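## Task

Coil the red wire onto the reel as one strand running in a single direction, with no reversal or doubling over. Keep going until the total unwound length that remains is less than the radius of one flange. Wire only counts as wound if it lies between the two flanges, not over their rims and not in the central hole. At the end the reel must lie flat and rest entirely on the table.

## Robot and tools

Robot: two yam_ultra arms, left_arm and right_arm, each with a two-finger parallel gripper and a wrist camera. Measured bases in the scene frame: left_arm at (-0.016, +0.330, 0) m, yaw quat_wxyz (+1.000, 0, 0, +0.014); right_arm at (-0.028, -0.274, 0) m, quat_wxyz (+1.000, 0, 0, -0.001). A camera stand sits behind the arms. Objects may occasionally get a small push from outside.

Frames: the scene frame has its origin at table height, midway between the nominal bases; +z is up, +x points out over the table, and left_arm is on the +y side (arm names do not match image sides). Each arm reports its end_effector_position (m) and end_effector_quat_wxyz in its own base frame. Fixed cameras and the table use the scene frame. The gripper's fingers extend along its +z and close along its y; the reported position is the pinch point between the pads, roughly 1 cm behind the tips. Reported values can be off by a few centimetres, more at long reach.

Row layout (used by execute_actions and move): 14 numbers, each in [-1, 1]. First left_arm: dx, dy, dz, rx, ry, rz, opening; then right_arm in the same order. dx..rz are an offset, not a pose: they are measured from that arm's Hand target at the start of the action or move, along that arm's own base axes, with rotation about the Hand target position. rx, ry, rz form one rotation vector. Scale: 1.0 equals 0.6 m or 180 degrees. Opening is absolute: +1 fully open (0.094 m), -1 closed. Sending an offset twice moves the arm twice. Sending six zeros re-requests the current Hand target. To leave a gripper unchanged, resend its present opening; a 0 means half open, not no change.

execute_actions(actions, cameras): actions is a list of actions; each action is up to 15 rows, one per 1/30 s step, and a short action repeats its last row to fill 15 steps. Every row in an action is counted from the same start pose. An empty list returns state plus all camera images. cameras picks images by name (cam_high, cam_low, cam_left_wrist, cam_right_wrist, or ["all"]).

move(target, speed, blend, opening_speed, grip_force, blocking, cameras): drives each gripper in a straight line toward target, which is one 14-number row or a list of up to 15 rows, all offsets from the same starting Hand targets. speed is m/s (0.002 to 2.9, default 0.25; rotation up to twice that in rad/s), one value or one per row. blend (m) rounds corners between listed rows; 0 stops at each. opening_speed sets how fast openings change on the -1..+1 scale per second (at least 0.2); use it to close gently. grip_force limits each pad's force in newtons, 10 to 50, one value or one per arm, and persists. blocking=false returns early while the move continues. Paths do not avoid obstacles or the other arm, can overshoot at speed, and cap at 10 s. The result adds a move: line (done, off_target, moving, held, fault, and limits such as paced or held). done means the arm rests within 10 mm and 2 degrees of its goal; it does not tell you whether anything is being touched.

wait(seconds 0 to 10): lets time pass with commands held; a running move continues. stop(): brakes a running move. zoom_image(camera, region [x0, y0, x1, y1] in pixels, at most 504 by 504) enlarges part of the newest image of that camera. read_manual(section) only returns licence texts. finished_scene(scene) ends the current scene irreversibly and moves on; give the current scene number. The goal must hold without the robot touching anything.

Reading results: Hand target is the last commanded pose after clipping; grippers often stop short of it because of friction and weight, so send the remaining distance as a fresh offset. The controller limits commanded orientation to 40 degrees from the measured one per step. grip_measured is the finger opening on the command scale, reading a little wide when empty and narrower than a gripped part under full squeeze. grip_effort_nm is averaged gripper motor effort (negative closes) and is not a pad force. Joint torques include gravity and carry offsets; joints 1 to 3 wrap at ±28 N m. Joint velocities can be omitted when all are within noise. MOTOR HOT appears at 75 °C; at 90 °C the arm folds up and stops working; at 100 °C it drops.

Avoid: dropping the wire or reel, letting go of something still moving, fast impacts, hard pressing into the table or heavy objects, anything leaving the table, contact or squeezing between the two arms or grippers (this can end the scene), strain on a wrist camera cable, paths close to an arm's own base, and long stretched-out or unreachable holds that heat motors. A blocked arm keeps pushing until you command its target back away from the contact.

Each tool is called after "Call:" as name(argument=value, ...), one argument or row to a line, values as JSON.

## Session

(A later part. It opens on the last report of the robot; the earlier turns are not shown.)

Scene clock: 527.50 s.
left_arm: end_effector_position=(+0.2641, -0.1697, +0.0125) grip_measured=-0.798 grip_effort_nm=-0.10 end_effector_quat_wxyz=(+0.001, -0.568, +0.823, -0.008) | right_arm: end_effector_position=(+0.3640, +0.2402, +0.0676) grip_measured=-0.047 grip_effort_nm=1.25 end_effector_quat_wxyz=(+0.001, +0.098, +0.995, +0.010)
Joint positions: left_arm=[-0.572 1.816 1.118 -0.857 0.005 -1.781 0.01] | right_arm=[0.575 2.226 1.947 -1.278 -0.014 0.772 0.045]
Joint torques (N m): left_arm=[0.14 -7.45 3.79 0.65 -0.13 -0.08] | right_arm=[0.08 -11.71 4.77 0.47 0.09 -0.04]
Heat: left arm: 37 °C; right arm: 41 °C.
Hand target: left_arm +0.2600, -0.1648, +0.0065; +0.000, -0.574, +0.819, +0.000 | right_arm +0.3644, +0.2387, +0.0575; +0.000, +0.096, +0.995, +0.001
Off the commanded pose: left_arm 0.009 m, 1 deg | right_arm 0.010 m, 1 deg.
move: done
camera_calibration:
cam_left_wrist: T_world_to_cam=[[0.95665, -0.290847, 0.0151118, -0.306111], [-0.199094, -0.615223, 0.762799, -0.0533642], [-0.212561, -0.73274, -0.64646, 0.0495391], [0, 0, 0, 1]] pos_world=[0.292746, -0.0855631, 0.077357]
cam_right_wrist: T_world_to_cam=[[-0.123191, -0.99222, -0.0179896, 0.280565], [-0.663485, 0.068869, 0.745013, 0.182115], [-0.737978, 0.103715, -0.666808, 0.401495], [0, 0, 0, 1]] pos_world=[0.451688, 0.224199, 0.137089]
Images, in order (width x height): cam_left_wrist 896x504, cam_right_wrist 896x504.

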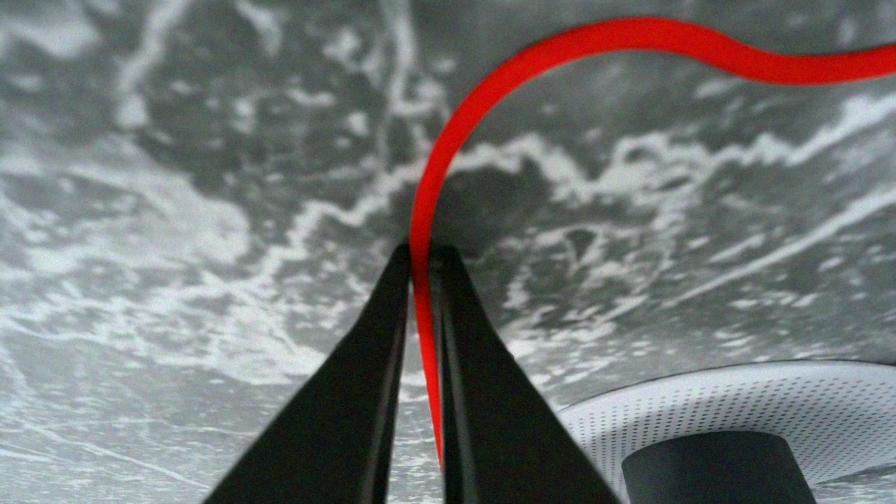

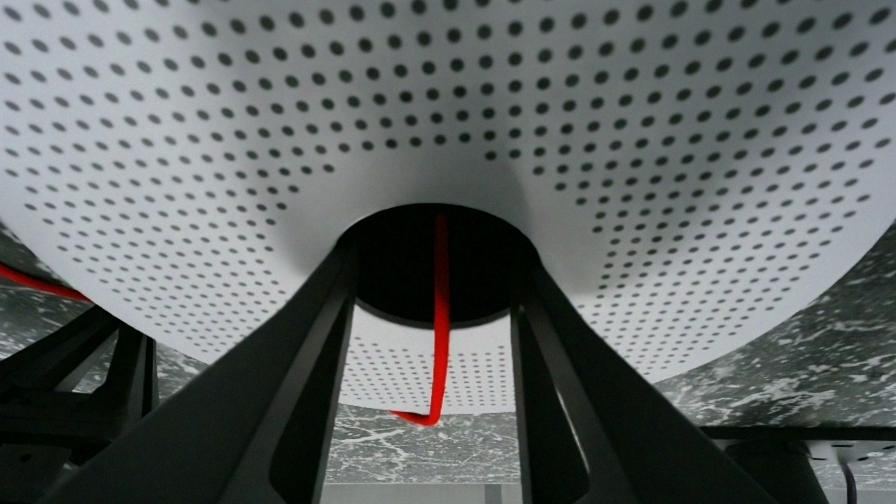

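Call:
move(
  target=[0,0,0,0,0,0,-0.8, -0.1617,-0.003,0.0133,0,0,0,0.15],
  speed=0.08,
  cameras=["all"],
)

Scene clock: 534.60 s.
left_arm: end_effector_position=(+0.2641, -0.1697, +0.0125) grip_measured=-0.798 grip_effort_nm=-0.10 end_effector_quat_wxyz=(+0.001, -0.568, +0.823, -0.008) | right_arm: end_effector_position=(+0.2793, +0.2412, +0.0692) grip_measured=-0.030 grip_effort_nm=1.25 end_effector_quat_wxyz=(+0.014, +0.092, +0.996, +0.008)
Joint positions: left_arm=[-0.572 1.816 1.118 -0.857 0.005 -1.781 0.01] | right_arm=[0.714 1.933 1.51 -1.117 0.009 0.898 0.046]
Joint torques (N m): left_arm=[0.16 -7.45 3.77 0.63 -0.12 -0.07] | right_arm=[0.72 -11.59 3.75 0.15 -0.1 0.2]
Heat: left arm: 37 °C; right arm: 41 °C.
Hand target: left_arm +0.2600, -0.1648, +0.0065; +0.000, -0.574, +0.819, +0.000 | right_arm +0.2674, +0.2369, +0.0656; +0.000, +0.095, +0.995, +0.001
Off the commanded pose: left_arm 0.009 m, 1 deg | right_arm 0.013 m, 2 deg.
move: off_target (right_arm)
camera_calibration:
cam_left_wrist: T_world_to_cam=[[0.95665, -0.290847, 0.0151118, -0.306111], [-0.199094, -0.615223, 0.762799, -0.0533642], [-0.212561, -0.73274, -0.64646, 0.0495391], [0, 0, 0, 1]] pos_world=[0.292746, -0.0855631, 0.077357]
cam_right_wrist: T_world_to_cam=[[-0.11116, -0.993684, -0.0153327, 0.267938], [-0.682809, 0.0651552, 0.727686, 0.13213], [-0.722091, 0.0913589, -0.685739, 0.339792], [0, 0, 0, 1]] pos_world=[0.365364, 0.226594, 0.140967]

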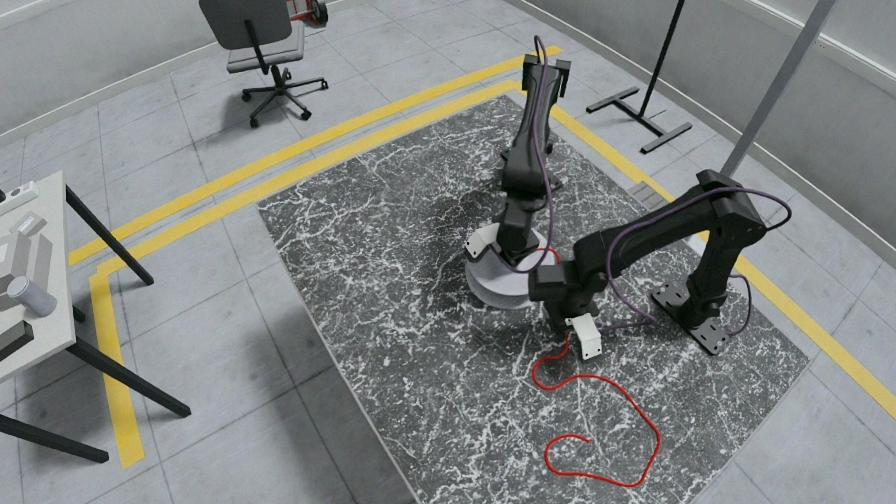

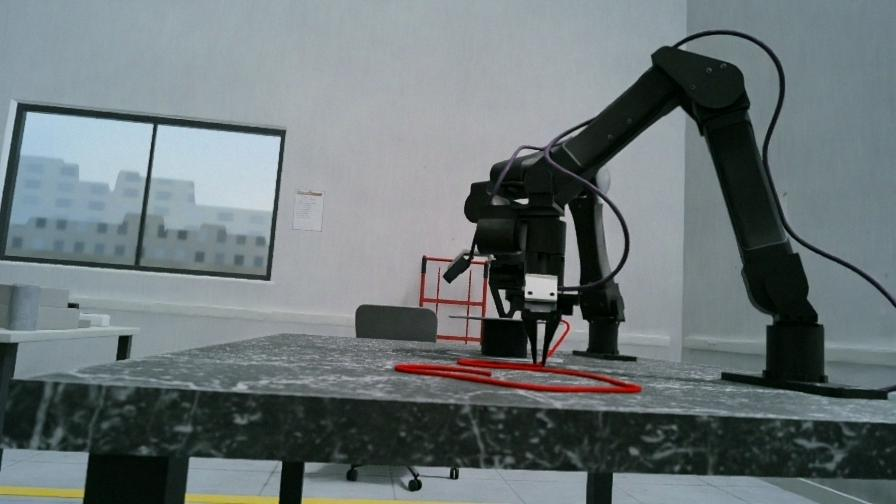

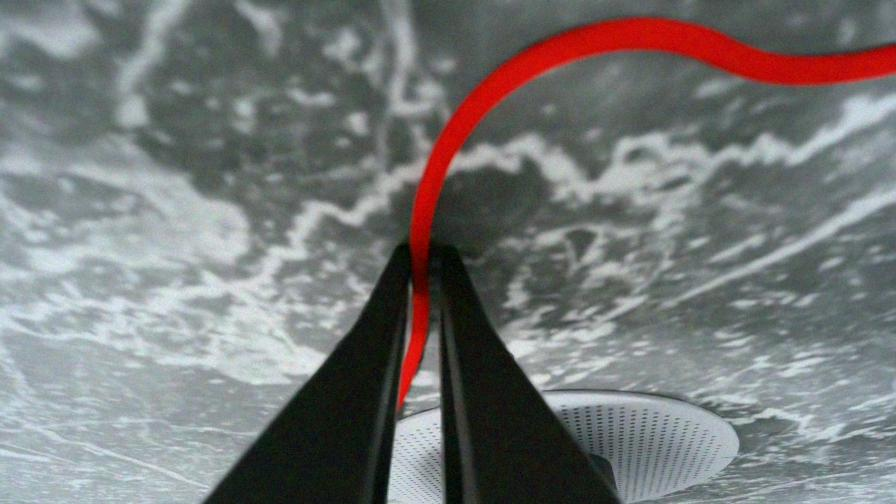

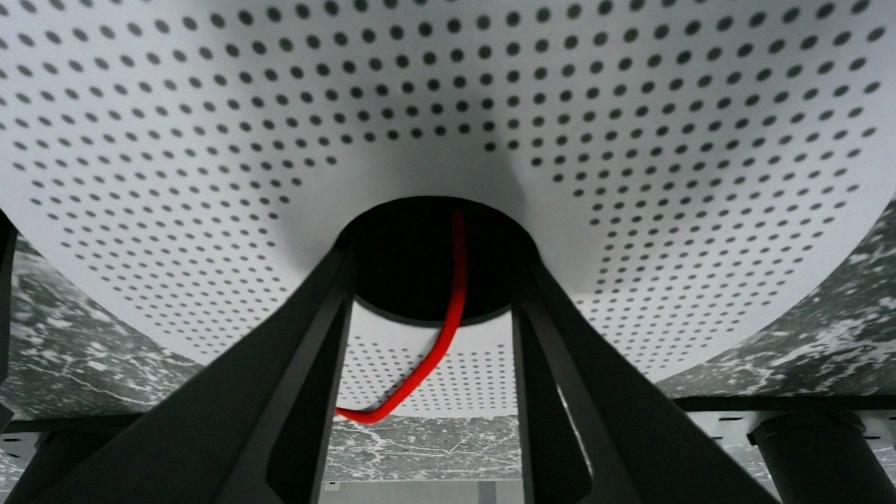

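Call:
zoom_image(
  camera="cam_low",
  region=[430, 280, 640, 400],
)

Call:
zoom_image(
  camera="cam_high",
  region=[440, 200, 640, 320],
)

Scaled by 2.400 from the camera's 896x504 image, which has a finer 1280x720 frame.

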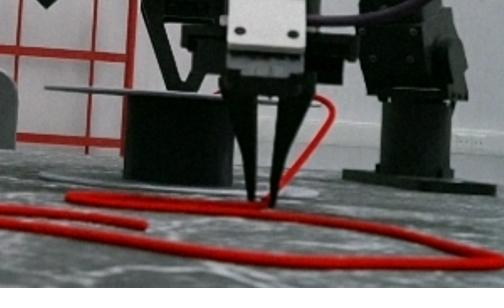

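Scaled by 2.520 from the camera's 896x504 image, which has a finer 1280x720 frame.

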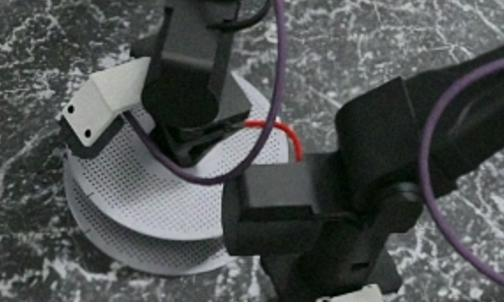

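Call:
move(
  target=[0.0114,0.0313,0,0,0,0,-0.8, 0.005,0,0,0,0,0.3333,0.15],
  speed=0.2,
  cameras=["all"],
)

Scene clock: 558.10 s.
left_arm: end_effector_position=(+0.2735, -0.1575, +0.0125) grip_measured=-0.798 grip_effort_nm=-0.09 end_effector_quat_wxyz=(-0.002, -0.571, +0.821, -0.015) | right_arm: end_effector_position=(+0.2781, +0.2412, +0.0692) grip_measured=-0.030 grip_effort_nm=1.25 end_effector_quat_wxyz=(+0.014, -0.401, +0.916, +0.002)
Joint positions: left_arm=[-0.516 1.813 1.113 -0.845 0.017 -1.733 0.01] | right_arm=[0.714 1.933 1.51 -1.12 0.004 -0.112 0.046]
Joint torques (N m): left_arm=[0.85 -8.08 2.88 0.55 -0.23 0.08] | right_arm=[0.02 -10.76 4.56 0.12 -0.08 -0.3]
Heat: left arm: 36 °C; right arm: 40 °C.
Hand target: left_arm +0.2668, -0.1460, +0.0065; +0.000, -0.574, +0.819, +0.000 | right_arm +0.2704, +0.2369, +0.0656; +0.000, -0.415, +0.910, +0.001
Off the commanded pose: left_arm 0.015 m, 2 deg | right_arm 0.010 m, 2 deg.
move: off_target (left_arm)
camera_calibration:
cam_left_wrist: T_world_to_cam=[[0.958603, -0.283792, 0.0232722, -0.311061], [-0.197857, -0.605089, 0.771181, -0.0427575], [-0.204773, -0.743861, -0.636191, 0.0563843], [0, 0, 0, 1]] pos_world=[0.30127, -0.0722066, 0.076084]
cam_right_wrist: T_world_to_cam=[[0.782544, -0.622503, 0.0107396, -0.0721428], [-0.432567, -0.531209, 0.728494, 0.20555], [-0.447784, -0.574724, -0.684969, 0.423313], [0, 0, 0, 1]] pos_world=[0.334922, 0.307569, 0.140989]

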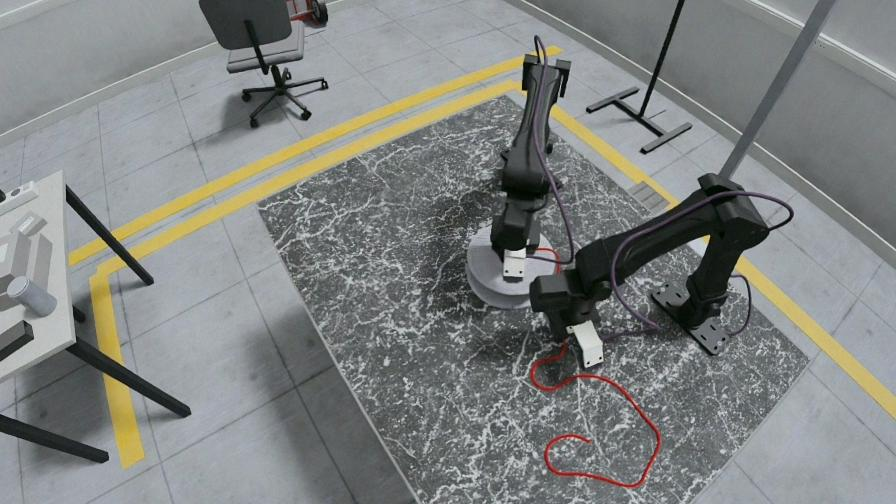

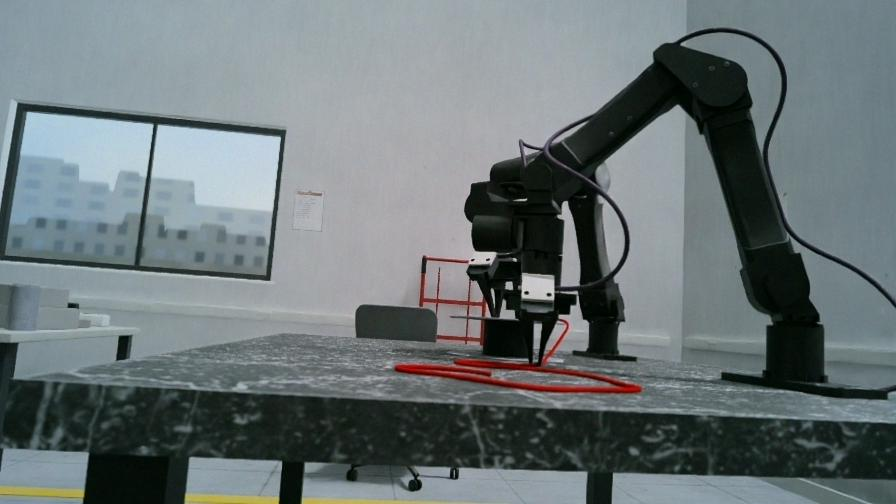

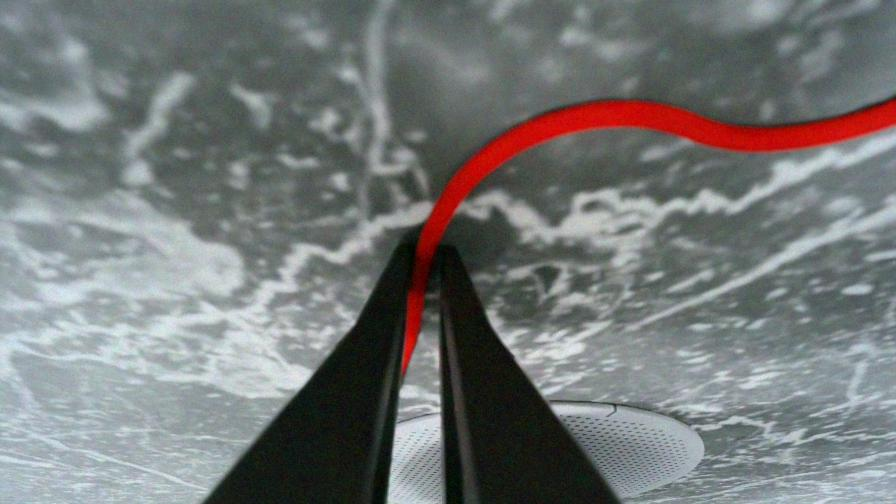

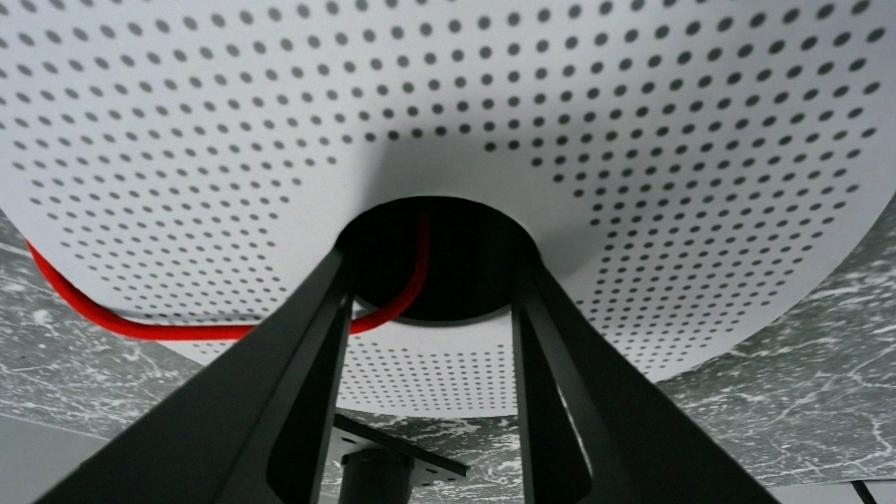

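Call:
move(
  target=[
    [0,0,0,0,0,0,-0.8, 0.01,0.004,0.003,0,0,0,-0.3],
    [0,0,0,0,0,0,-0.8, 0.01,0.004,0.18,0,0,0,-0.3],
  ],
  speed=0.12,
  cameras=["all"],
)

Scene clock: 602.67 s.
left_arm: end_effector_position=(+0.2735, -0.1575, +0.0125) grip_measured=-0.798 grip_effort_nm=-0.09 end_effector_quat_wxyz=(-0.002, -0.571, +0.821, -0.015) | right_arm: end_effector_position=(+0.2749, +0.2383, +0.1736) grip_measured=-0.298 grip_effort_nm=-0.14 end_effector_quat_wxyz=(+0.009, -0.412, +0.911, +0.000)
Joint positions: left_arm=[-0.516 1.813 1.113 -0.845 0.017 -1.733 0.01] | right_arm=[0.714 1.936 1.931 -1.548 0.005 -0.135 0.033]
Joint torques (N m): left_arm=[0.84 -8.06 2.91 0.56 -0.23 0.09] | right_arm=[-0.38 -8.64 7.61 0.14 -0.03 -0.11]
Heat: left arm: 34 °C; right arm: 40 °C.
Hand target: left_arm +0.2668, -0.1460, +0.0065; +0.000, -0.574, +0.819, +0.000 | right_arm +0.2764, +0.2392, +0.1735; +0.000, -0.415, +0.910, +0.001
Off the commanded pose: left_arm 0.015 m, 2 deg | right_arm 0.002 m, 1 deg.
joint sent to its limit (right arm) — joint 4 (wrist pitch), lower limit. The joint targets still meet the commanded pose.
move: off_target (left_arm)
camera_calibration:
cam_left_wrist: T_world_to_cam=[[0.958603, -0.283792, 0.0232722, -0.311061], [-0.197857, -0.605089, 0.771181, -0.0427575], [-0.204773, -0.743861, -0.636191, 0.0563843], [0, 0, 0, 1]] pos_world=[0.30127, -0.0722066, 0.076084]
cam_right_wrist: T_world_to_cam=[[0.796384, -0.604711, 0.00984165, -0.0804067], [-0.415929, -0.535806, 0.734789, 0.122016], [-0.439062, -0.589268, -0.678224, 0.491669], [0, 0, 0, 1]] pos_world=[0.330658, 0.306479, 0.244597]

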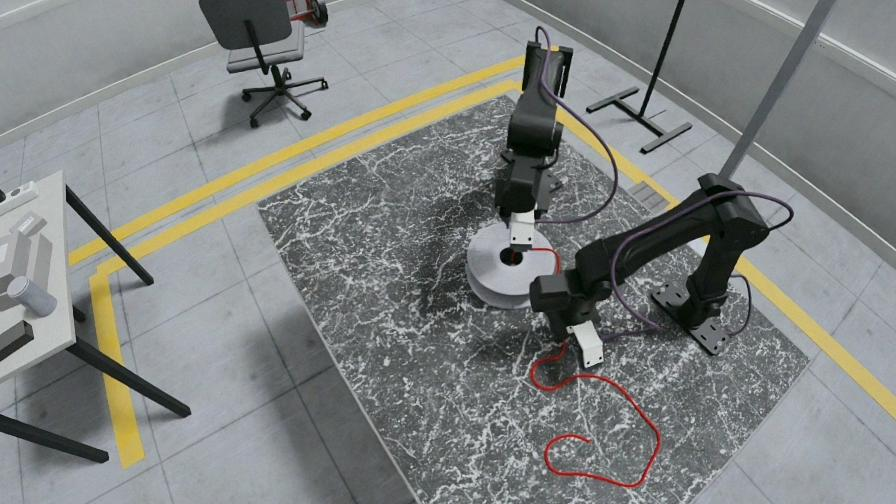

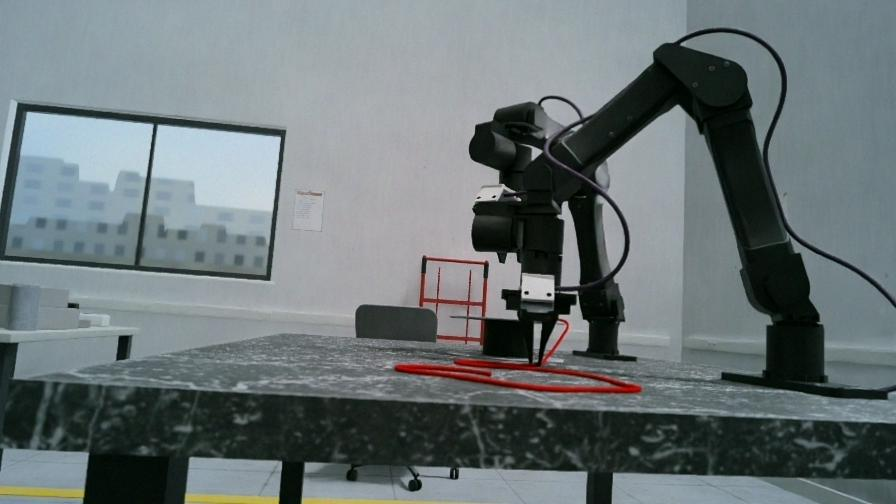

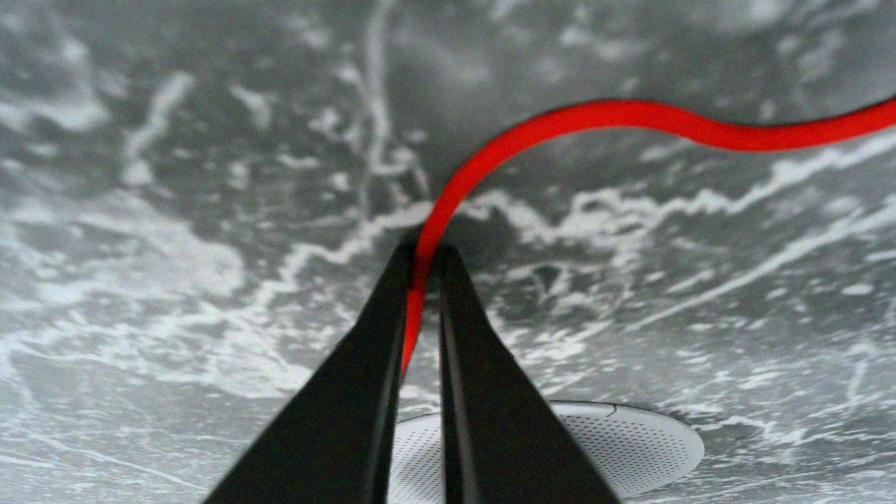

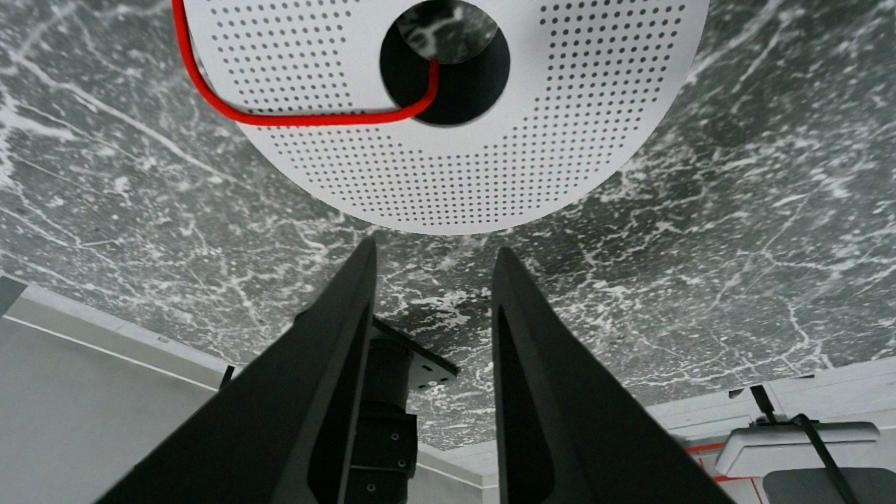

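Call:
move(
  target=[0.008,0.033,0,0,0,0,-0.8, -0.0813,0.0513,-0.0725,0,0,0.1,1.0],
  speed=0.15,
  cameras=["all"],
)

Scene clock: 697.23 s.
left_arm: end_effector_position=(+0.2796, -0.1376, +0.0124) grip_measured=-0.798 grip_effort_nm=-0.09 end_effector_quat_wxyz=(-0.001, -0.572, +0.820, -0.017) | right_arm: end_effector_position=(+0.2284, +0.2687, +0.1219) grip_measured=+0.998 grip_effort_nm=0.11 end_effector_quat_wxyz=(-0.019, -0.547, +0.837, -0.008)
Joint positions: left_arm=[-0.45 1.796 1.091 -0.836 0.018 -1.668 0.01] | right_arm=[0.866 1.923 1.706 -1.395 0.005 -0.291 0.094]
Joint torques (N m): left_arm=[0.8 -7.83 3.02 0.53 -0.24 0.1] | right_arm=[-0.05 -14.01 4.67 0.4 -0.06 -0.13]
Heat: left arm: 33 °C; right arm: 41 °C.
Hand target: left_arm +0.2717, -0.1262, +0.0065; +0.000, -0.574, +0.819, +0.000 | right_arm +0.2277, +0.2700, +0.1300; +0.000, -0.552, +0.834, +0.001
Off the commanded pose: left_arm 0.015 m, 2 deg | right_arm 0.008 m, 2 deg.
move: off_target (left_arm)
camera_calibration:
cam_left_wrist: T_world_to_cam=[[0.958801, -0.282679, 0.0281617, -0.311206], [-0.200649, -0.603707, 0.771543, -0.0284874], [-0.201097, -0.745407, -0.635554, 0.0711778], [0, 0, 0, 1]] pos_world=[0.306982, -0.0521128, 0.0759806]
cam_right_wrist: T_world_to_cam=[[0.942488, -0.334118, -0.00898585, -0.128231], [-0.205617, -0.600787, 0.772513, 0.121753], [-0.263509, -0.726237, -0.634935, 0.445466], [0, 0, 0, 1]] pos_world=[0.263275, 0.353817, 0.187634]

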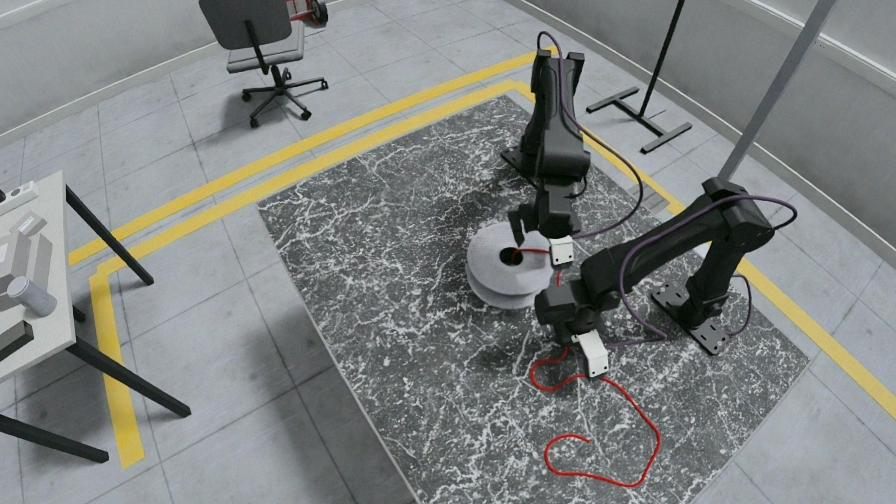

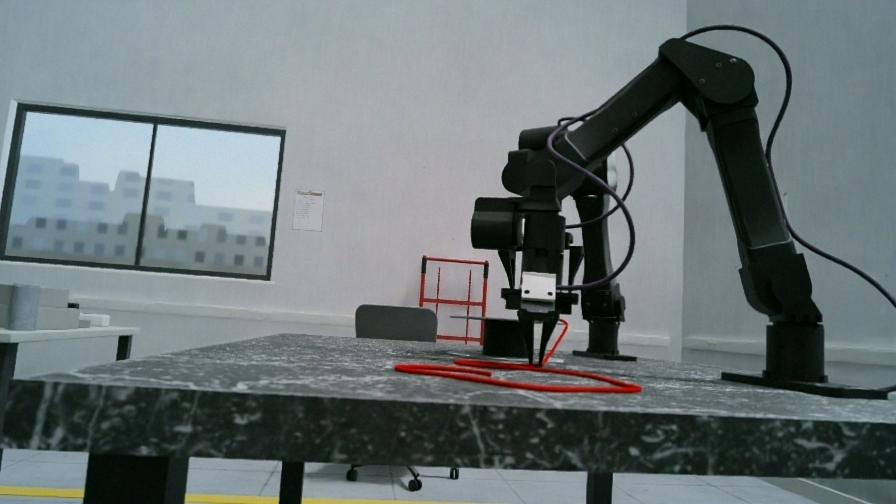

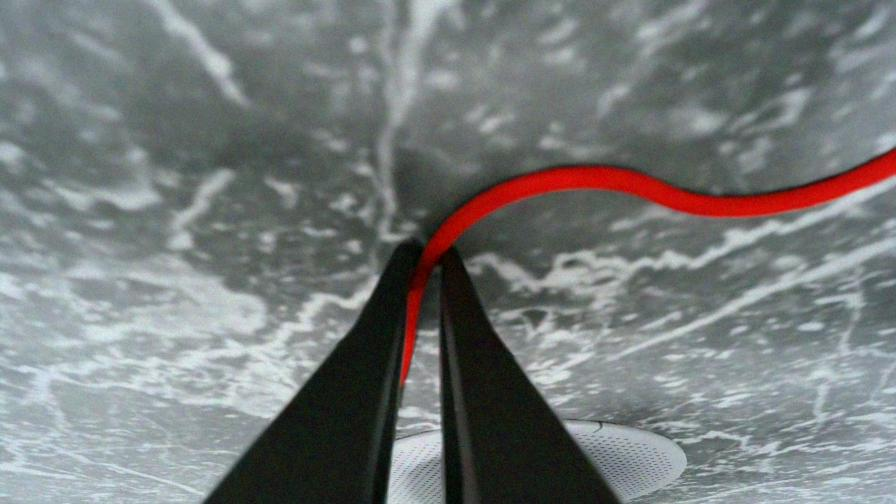

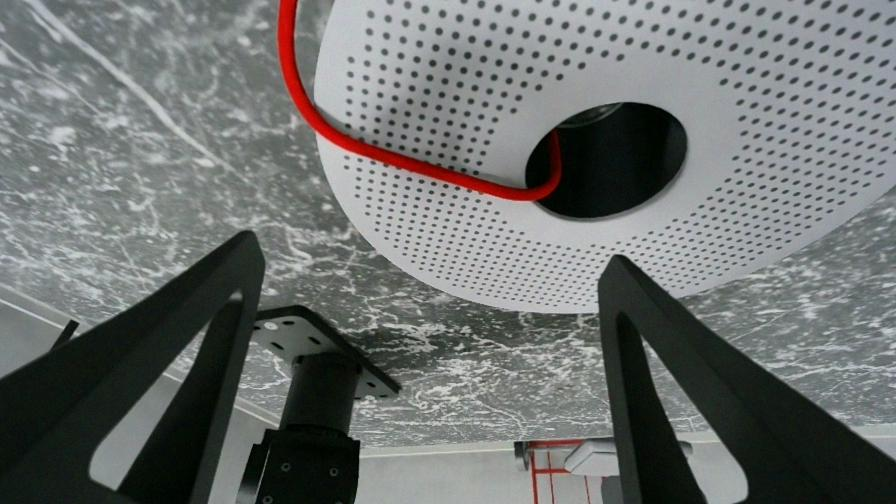

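Call:
move(
  target=[0,0,0,0,0,0,-0.8, -0.005,0.0175,-0.055,0,0,0,1.0],
  speed=0.12,
  cameras=["cam_high","cam_right_wrist"],
)

Scene clock: 755.50 s.
left_arm: end_effector_position=(+0.2796, -0.1376, +0.0124) grip_measured=-0.798 grip_effort_nm=-0.09 end_effector_quat_wxyz=(-0.001, -0.572, +0.820, -0.017) | right_arm: end_effector_position=(+0.2261, +0.2785, +0.0983) grip_measured=+0.998 grip_effort_nm=0.11 end_effector_quat_wxyz=(-0.006, -0.554, +0.833, -0.004)
Joint positions: left_arm=[-0.45 1.796 1.091 -0.836 0.018 -1.667 0.01] | right_arm=[0.888 1.921 1.611 -1.273 0.005 -0.285 0.094]
Joint torques (N m): left_arm=[0.79 -7.83 3.03 0.52 -0.24 0.09] | right_arm=[0.27 -11.15 4.72 0.42 -0.02 0.08]
Heat: left arm: 33 °C; right arm: 38 °C.
Hand target: left_arm +0.2717, -0.1262, +0.0065; +0.000, -0.574, +0.819, +0.000 | right_arm +0.2247, +0.2805, +0.0970; +0.000, -0.552, +0.834, +0.001
Off the commanded pose: left_arm 0.015 m, 2 deg | right_arm 0.003 m, 1 deg.
move: off_target (left_arm)
camera_calibration:
cam_right_wrist: T_world_to_cam=[[0.948016, -0.31822, 0.00127191, -0.129732], [-0.209458, -0.620981, 0.755321, 0.15357], [-0.239568, -0.716323, -0.655354, 0.430833], [0, 0, 0, 1]] pos_world=[0.258369, 0.362696, 0.166519]
Images, in order (width x height): cam_high 896x504, cam_right_wrist 896x504.

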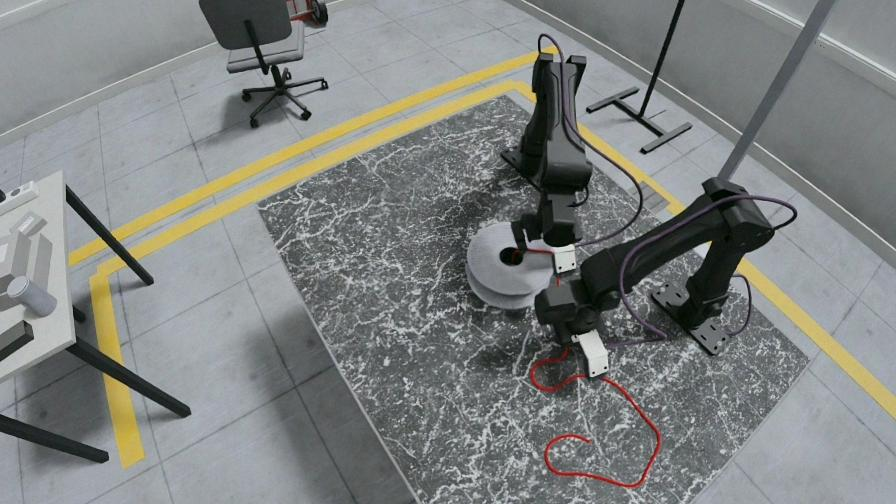

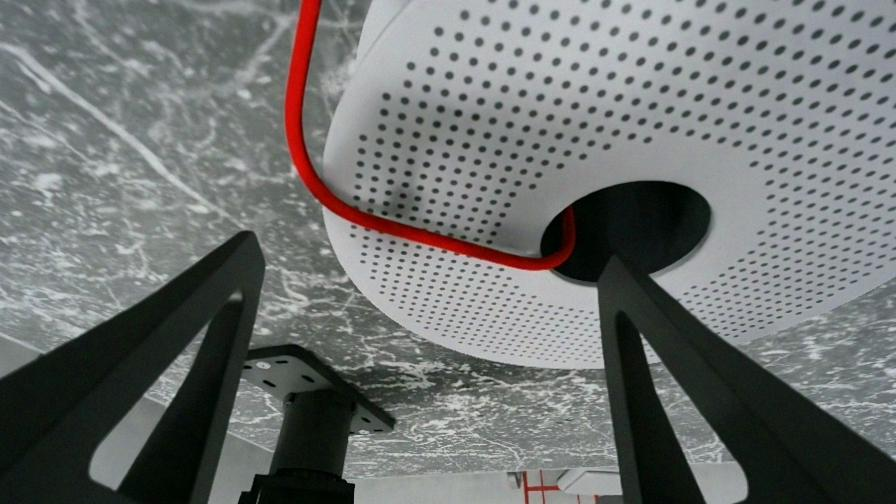

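Call:
move(
  target=[0,0,0,0,0,0,-0.8, -0.0033,0.0017,-0.0483,0,0,0,1.0],
  speed=0.08,
  cameras=["cam_low","cam_right_wrist"],
)

Scene clock: 770.17 s.
left_arm: end_effector_position=(+0.2796, -0.1376, +0.0124) grip_measured=-0.798 grip_effort_nm=-0.09 end_effector_quat_wxyz=(-0.001, -0.572, +0.820, -0.017) | right_arm: end_effector_position=(+0.2249, +0.2794, +0.0734) grip_measured=+0.998 grip_effort_nm=0.11 end_effector_quat_wxyz=(+0.000, -0.553, +0.833, -0.002)
Joint positions: left_arm=[-0.45 1.796 1.091 -0.836 0.018 -1.667 0.01] | right_arm=[0.893 1.921 1.511 -1.162 0.005 -0.279 0.094]
Joint torques (N m): left_arm=[0.83 -7.84 3.03 0.52 -0.24 0.09] | right_arm=[0.38 -9.98 4.74 0.43 -0.09 0.06]
Heat: left arm: 33 °C; right arm: 38 °C.
Hand target: left_arm +0.2717, -0.1262, +0.0065; +0.000, -0.574, +0.819, +0.000 | right_arm +0.2226, +0.2815, +0.0680; -0.001, -0.552, +0.834, +0.000
Off the commanded pose: left_arm 0.015 m, 2 deg | right_arm 0.006 m, 0 deg.
move: off_target (left_arm)
camera_calibration:
cam_right_wrist: T_world_to_cam=[[0.947398, -0.320011, 0.00539438, -0.127862], [-0.216208, -0.627478, 0.748015, 0.176526], [-0.235988, -0.709834, -0.66366, 0.412962], [0, 0, 0, 1]] pos_world=[0.256757, 0.362983, 0.142712]
Images, in order (width x height): cam_low 896x504, cam_right_wrist 896x504.

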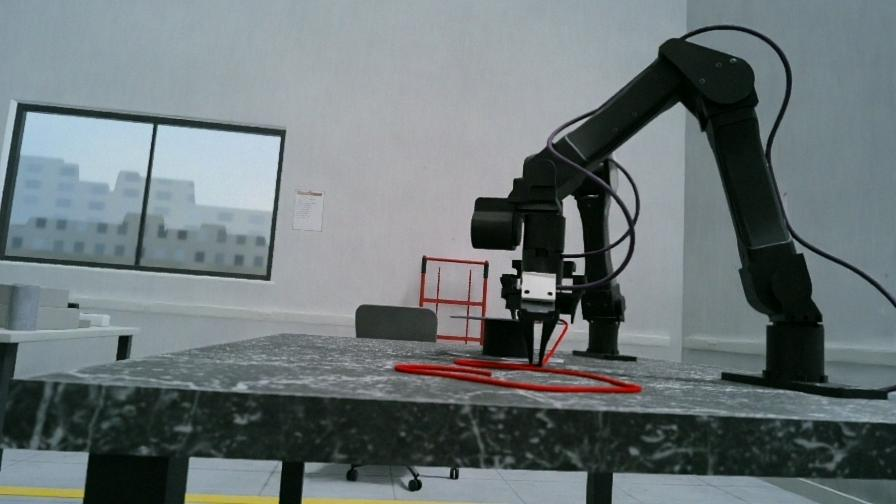

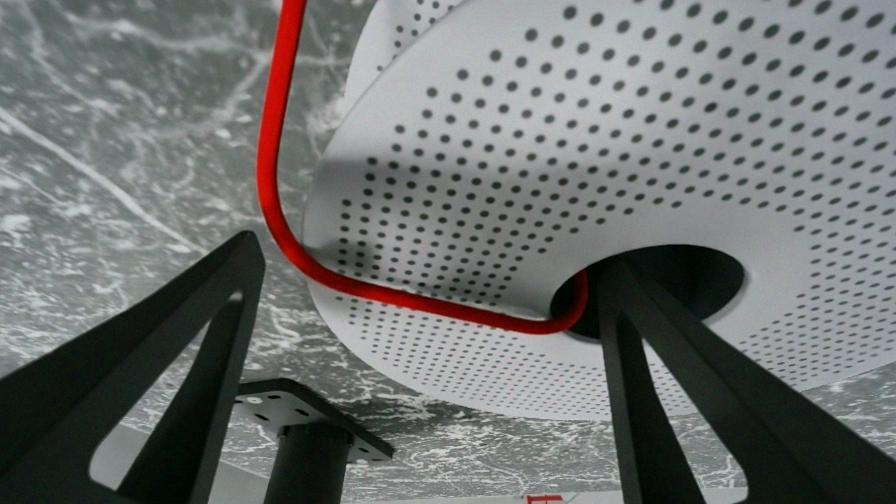

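Call:
move(
  target=[0,0,0,0,0,0,-0.8, 0,0,-0.005,0,0,0,0.4],
  speed=0.05,
  opening_speed=0.3,
  grip_force=[20,25],
  cameras=["cam_low","cam_right_wrist"],
)

Scene clock: 778.13 s.
left_arm: end_effector_position=(+0.2796, -0.1376, +0.0124) grip_measured=-0.798 grip_effort_nm=-0.09 end_effector_quat_wxyz=(-0.001, -0.572, +0.820, -0.017) | right_arm: end_effector_position=(+0.2250, +0.2788, +0.0714) grip_measured=+0.566 grip_effort_nm=-0.58 end_effector_quat_wxyz=(+0.000, -0.549, +0.835, -0.004)
Joint positions: left_arm=[-0.45 1.796 1.091 -0.836 0.018 -1.667 0.01] | right_arm=[0.893 1.921 1.503 -1.154 0.007 -0.271 0.074]
Joint torques (N m): left_arm=[0.84 -7.83 3.03 0.53 -0.24 0.09] | right_arm=[0.54 -9.77 4.66 0.52 -0.09 0.05]
Heat: left arm: 33 °C; right arm: 38 °C.
Hand target: left_arm +0.2717, -0.1262, +0.0065; +0.000, -0.574, +0.819, +0.000 | right_arm +0.2226, +0.2816, +0.0650; -0.001, -0.552, +0.834, +0.001
Off the commanded pose: left_arm 0.015 m, 2 deg | right_arm 0.007 m, 1 deg.
grip_force (N): 20, 25
move: off_target (left_arm)
camera_calibration:
cam_right_wrist: T_world_to_cam=[[0.944675, -0.327914, 0.00786259, -0.125542], [-0.222913, -0.62423, 0.748764, 0.17826], [-0.240622, -0.709091, -0.66279, 0.411899], [0, 0, 0, 1]] pos_world=[0.257445, 0.362182, 0.140515]
Images, in order (width x height): cam_low 896x504, cam_right_wrist 896x504.

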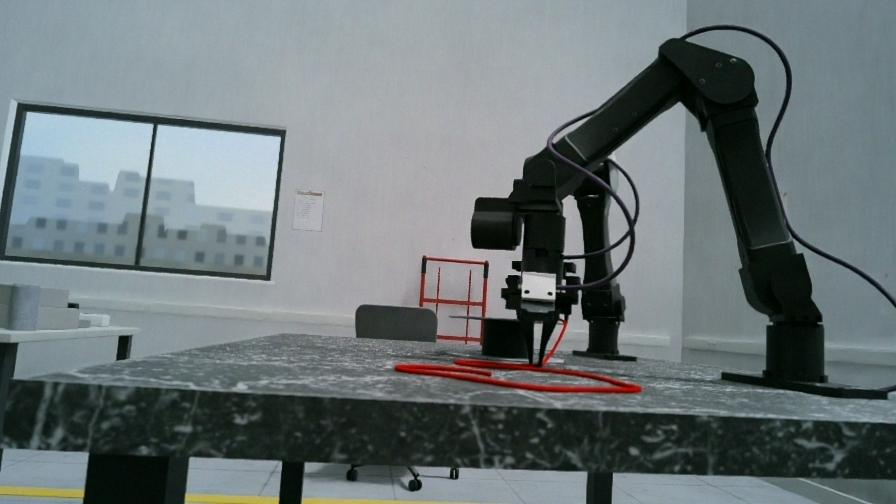

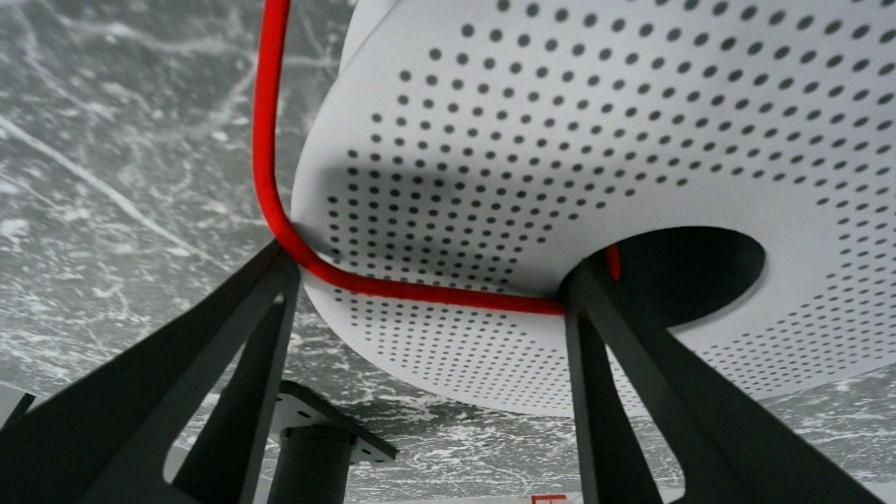

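Call:
move(
  target=[
    [0,0,0,0,0,0,0.3, 0,0,0.003,0,0,0,0.72],
    [0,0,0.2333,0,0,0,0.3, 0,0,0.1,0,0,0,0.72],
    [0.03,0.1,0.2667,0,0,0,0.3, 0,0.13,0.105,0,0,-0.05,0.2],
  ],
  speed=0.2,
  cameras=["all"],
)

Scene clock: 950.70 s.
left_arm: end_effector_position=(+0.2872, -0.0684, +0.1544) grip_measured=+0.298 grip_effort_nm=0.15 end_effector_quat_wxyz=(-0.013, -0.575, +0.818, +0.006) | right_arm: end_effector_position=(+0.2202, +0.3569, +0.1287) grip_measured=+0.202 grip_effort_nm=-0.14 end_effector_quat_wxyz=(+0.003, -0.490, +0.872, -0.001)
Joint positions: left_arm=[-0.23 1.689 1.544 -1.453 0.012 -1.455 0.061] | right_arm=[1.017 2.175 2.107 -1.498 0.004 -0.007 0.056]
Joint torques (N m): left_arm=[0.06 -8.03 8.98 0.19 -0.18 0.07] | right_arm=[-0.39 -10.41 8.4 0.03 -0.05 0.09]
Heat: left arm: 32 °C; right arm: 35 °C.
Hand target: left_arm +0.2896, -0.0662, +0.1665; +0.000, -0.574, +0.819, +0.000 | right_arm +0.2227, +0.3596, +0.1280; +0.000, -0.485, +0.875, +0.001
Off the commanded pose: left_arm 0.013 m, 2 deg | right_arm 0.004 m, 1 deg.
grip_force (N): 20, 25
move: off_target (left_arm)
camera_calibration:
cam_left_wrist: T_world_to_cam=[[0.96081, -0.276134, -0.0243625, -0.295008], [-0.159758, -0.623408, 0.765402, -0.106867], [-0.226541, -0.731514, -0.643091, 0.223927], [0, 0, 0, 1]] pos_world=[0.317102, 0.0157225, 0.218614]
cam_right_wrist: T_world_to_cam=[[0.890204, -0.455525, 0.00577358, -0.0379898], [-0.308641, -0.593739, 0.743112, 0.191729], [-0.335078, -0.663303, -0.669143, 0.509402], [0, 0, 0, 1]] pos_world=[0.263683, 0.43442, 0.198606]

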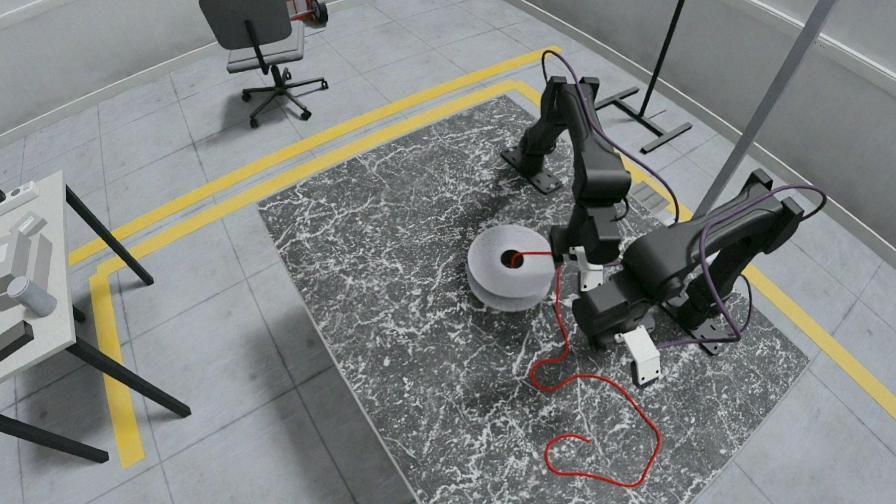

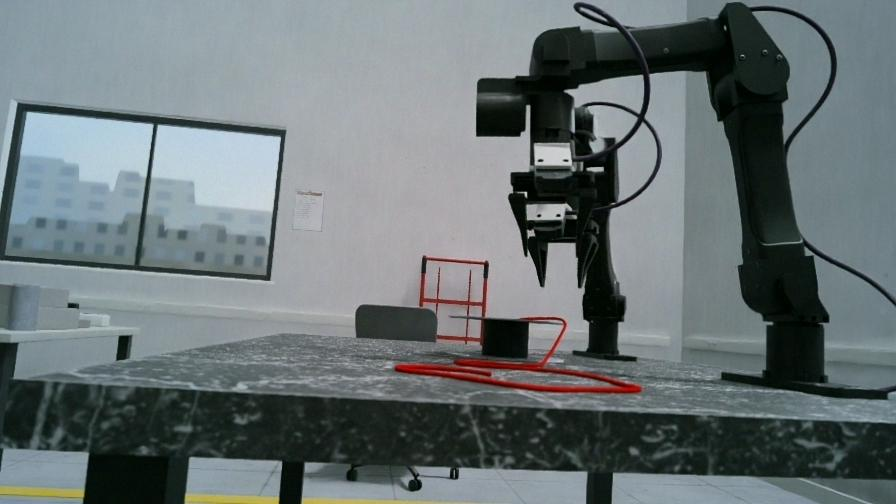

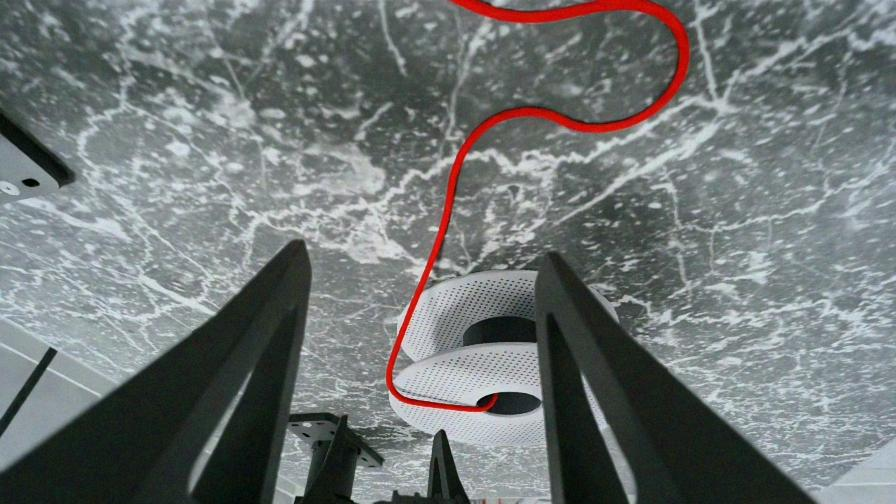

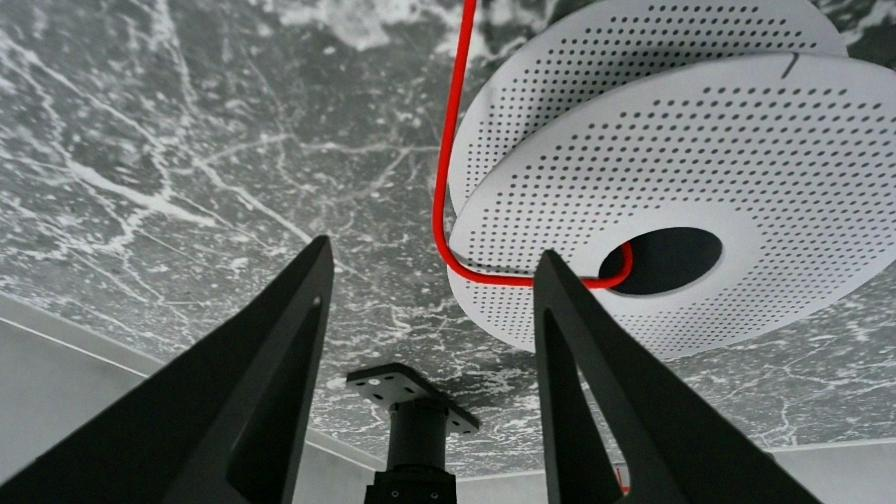

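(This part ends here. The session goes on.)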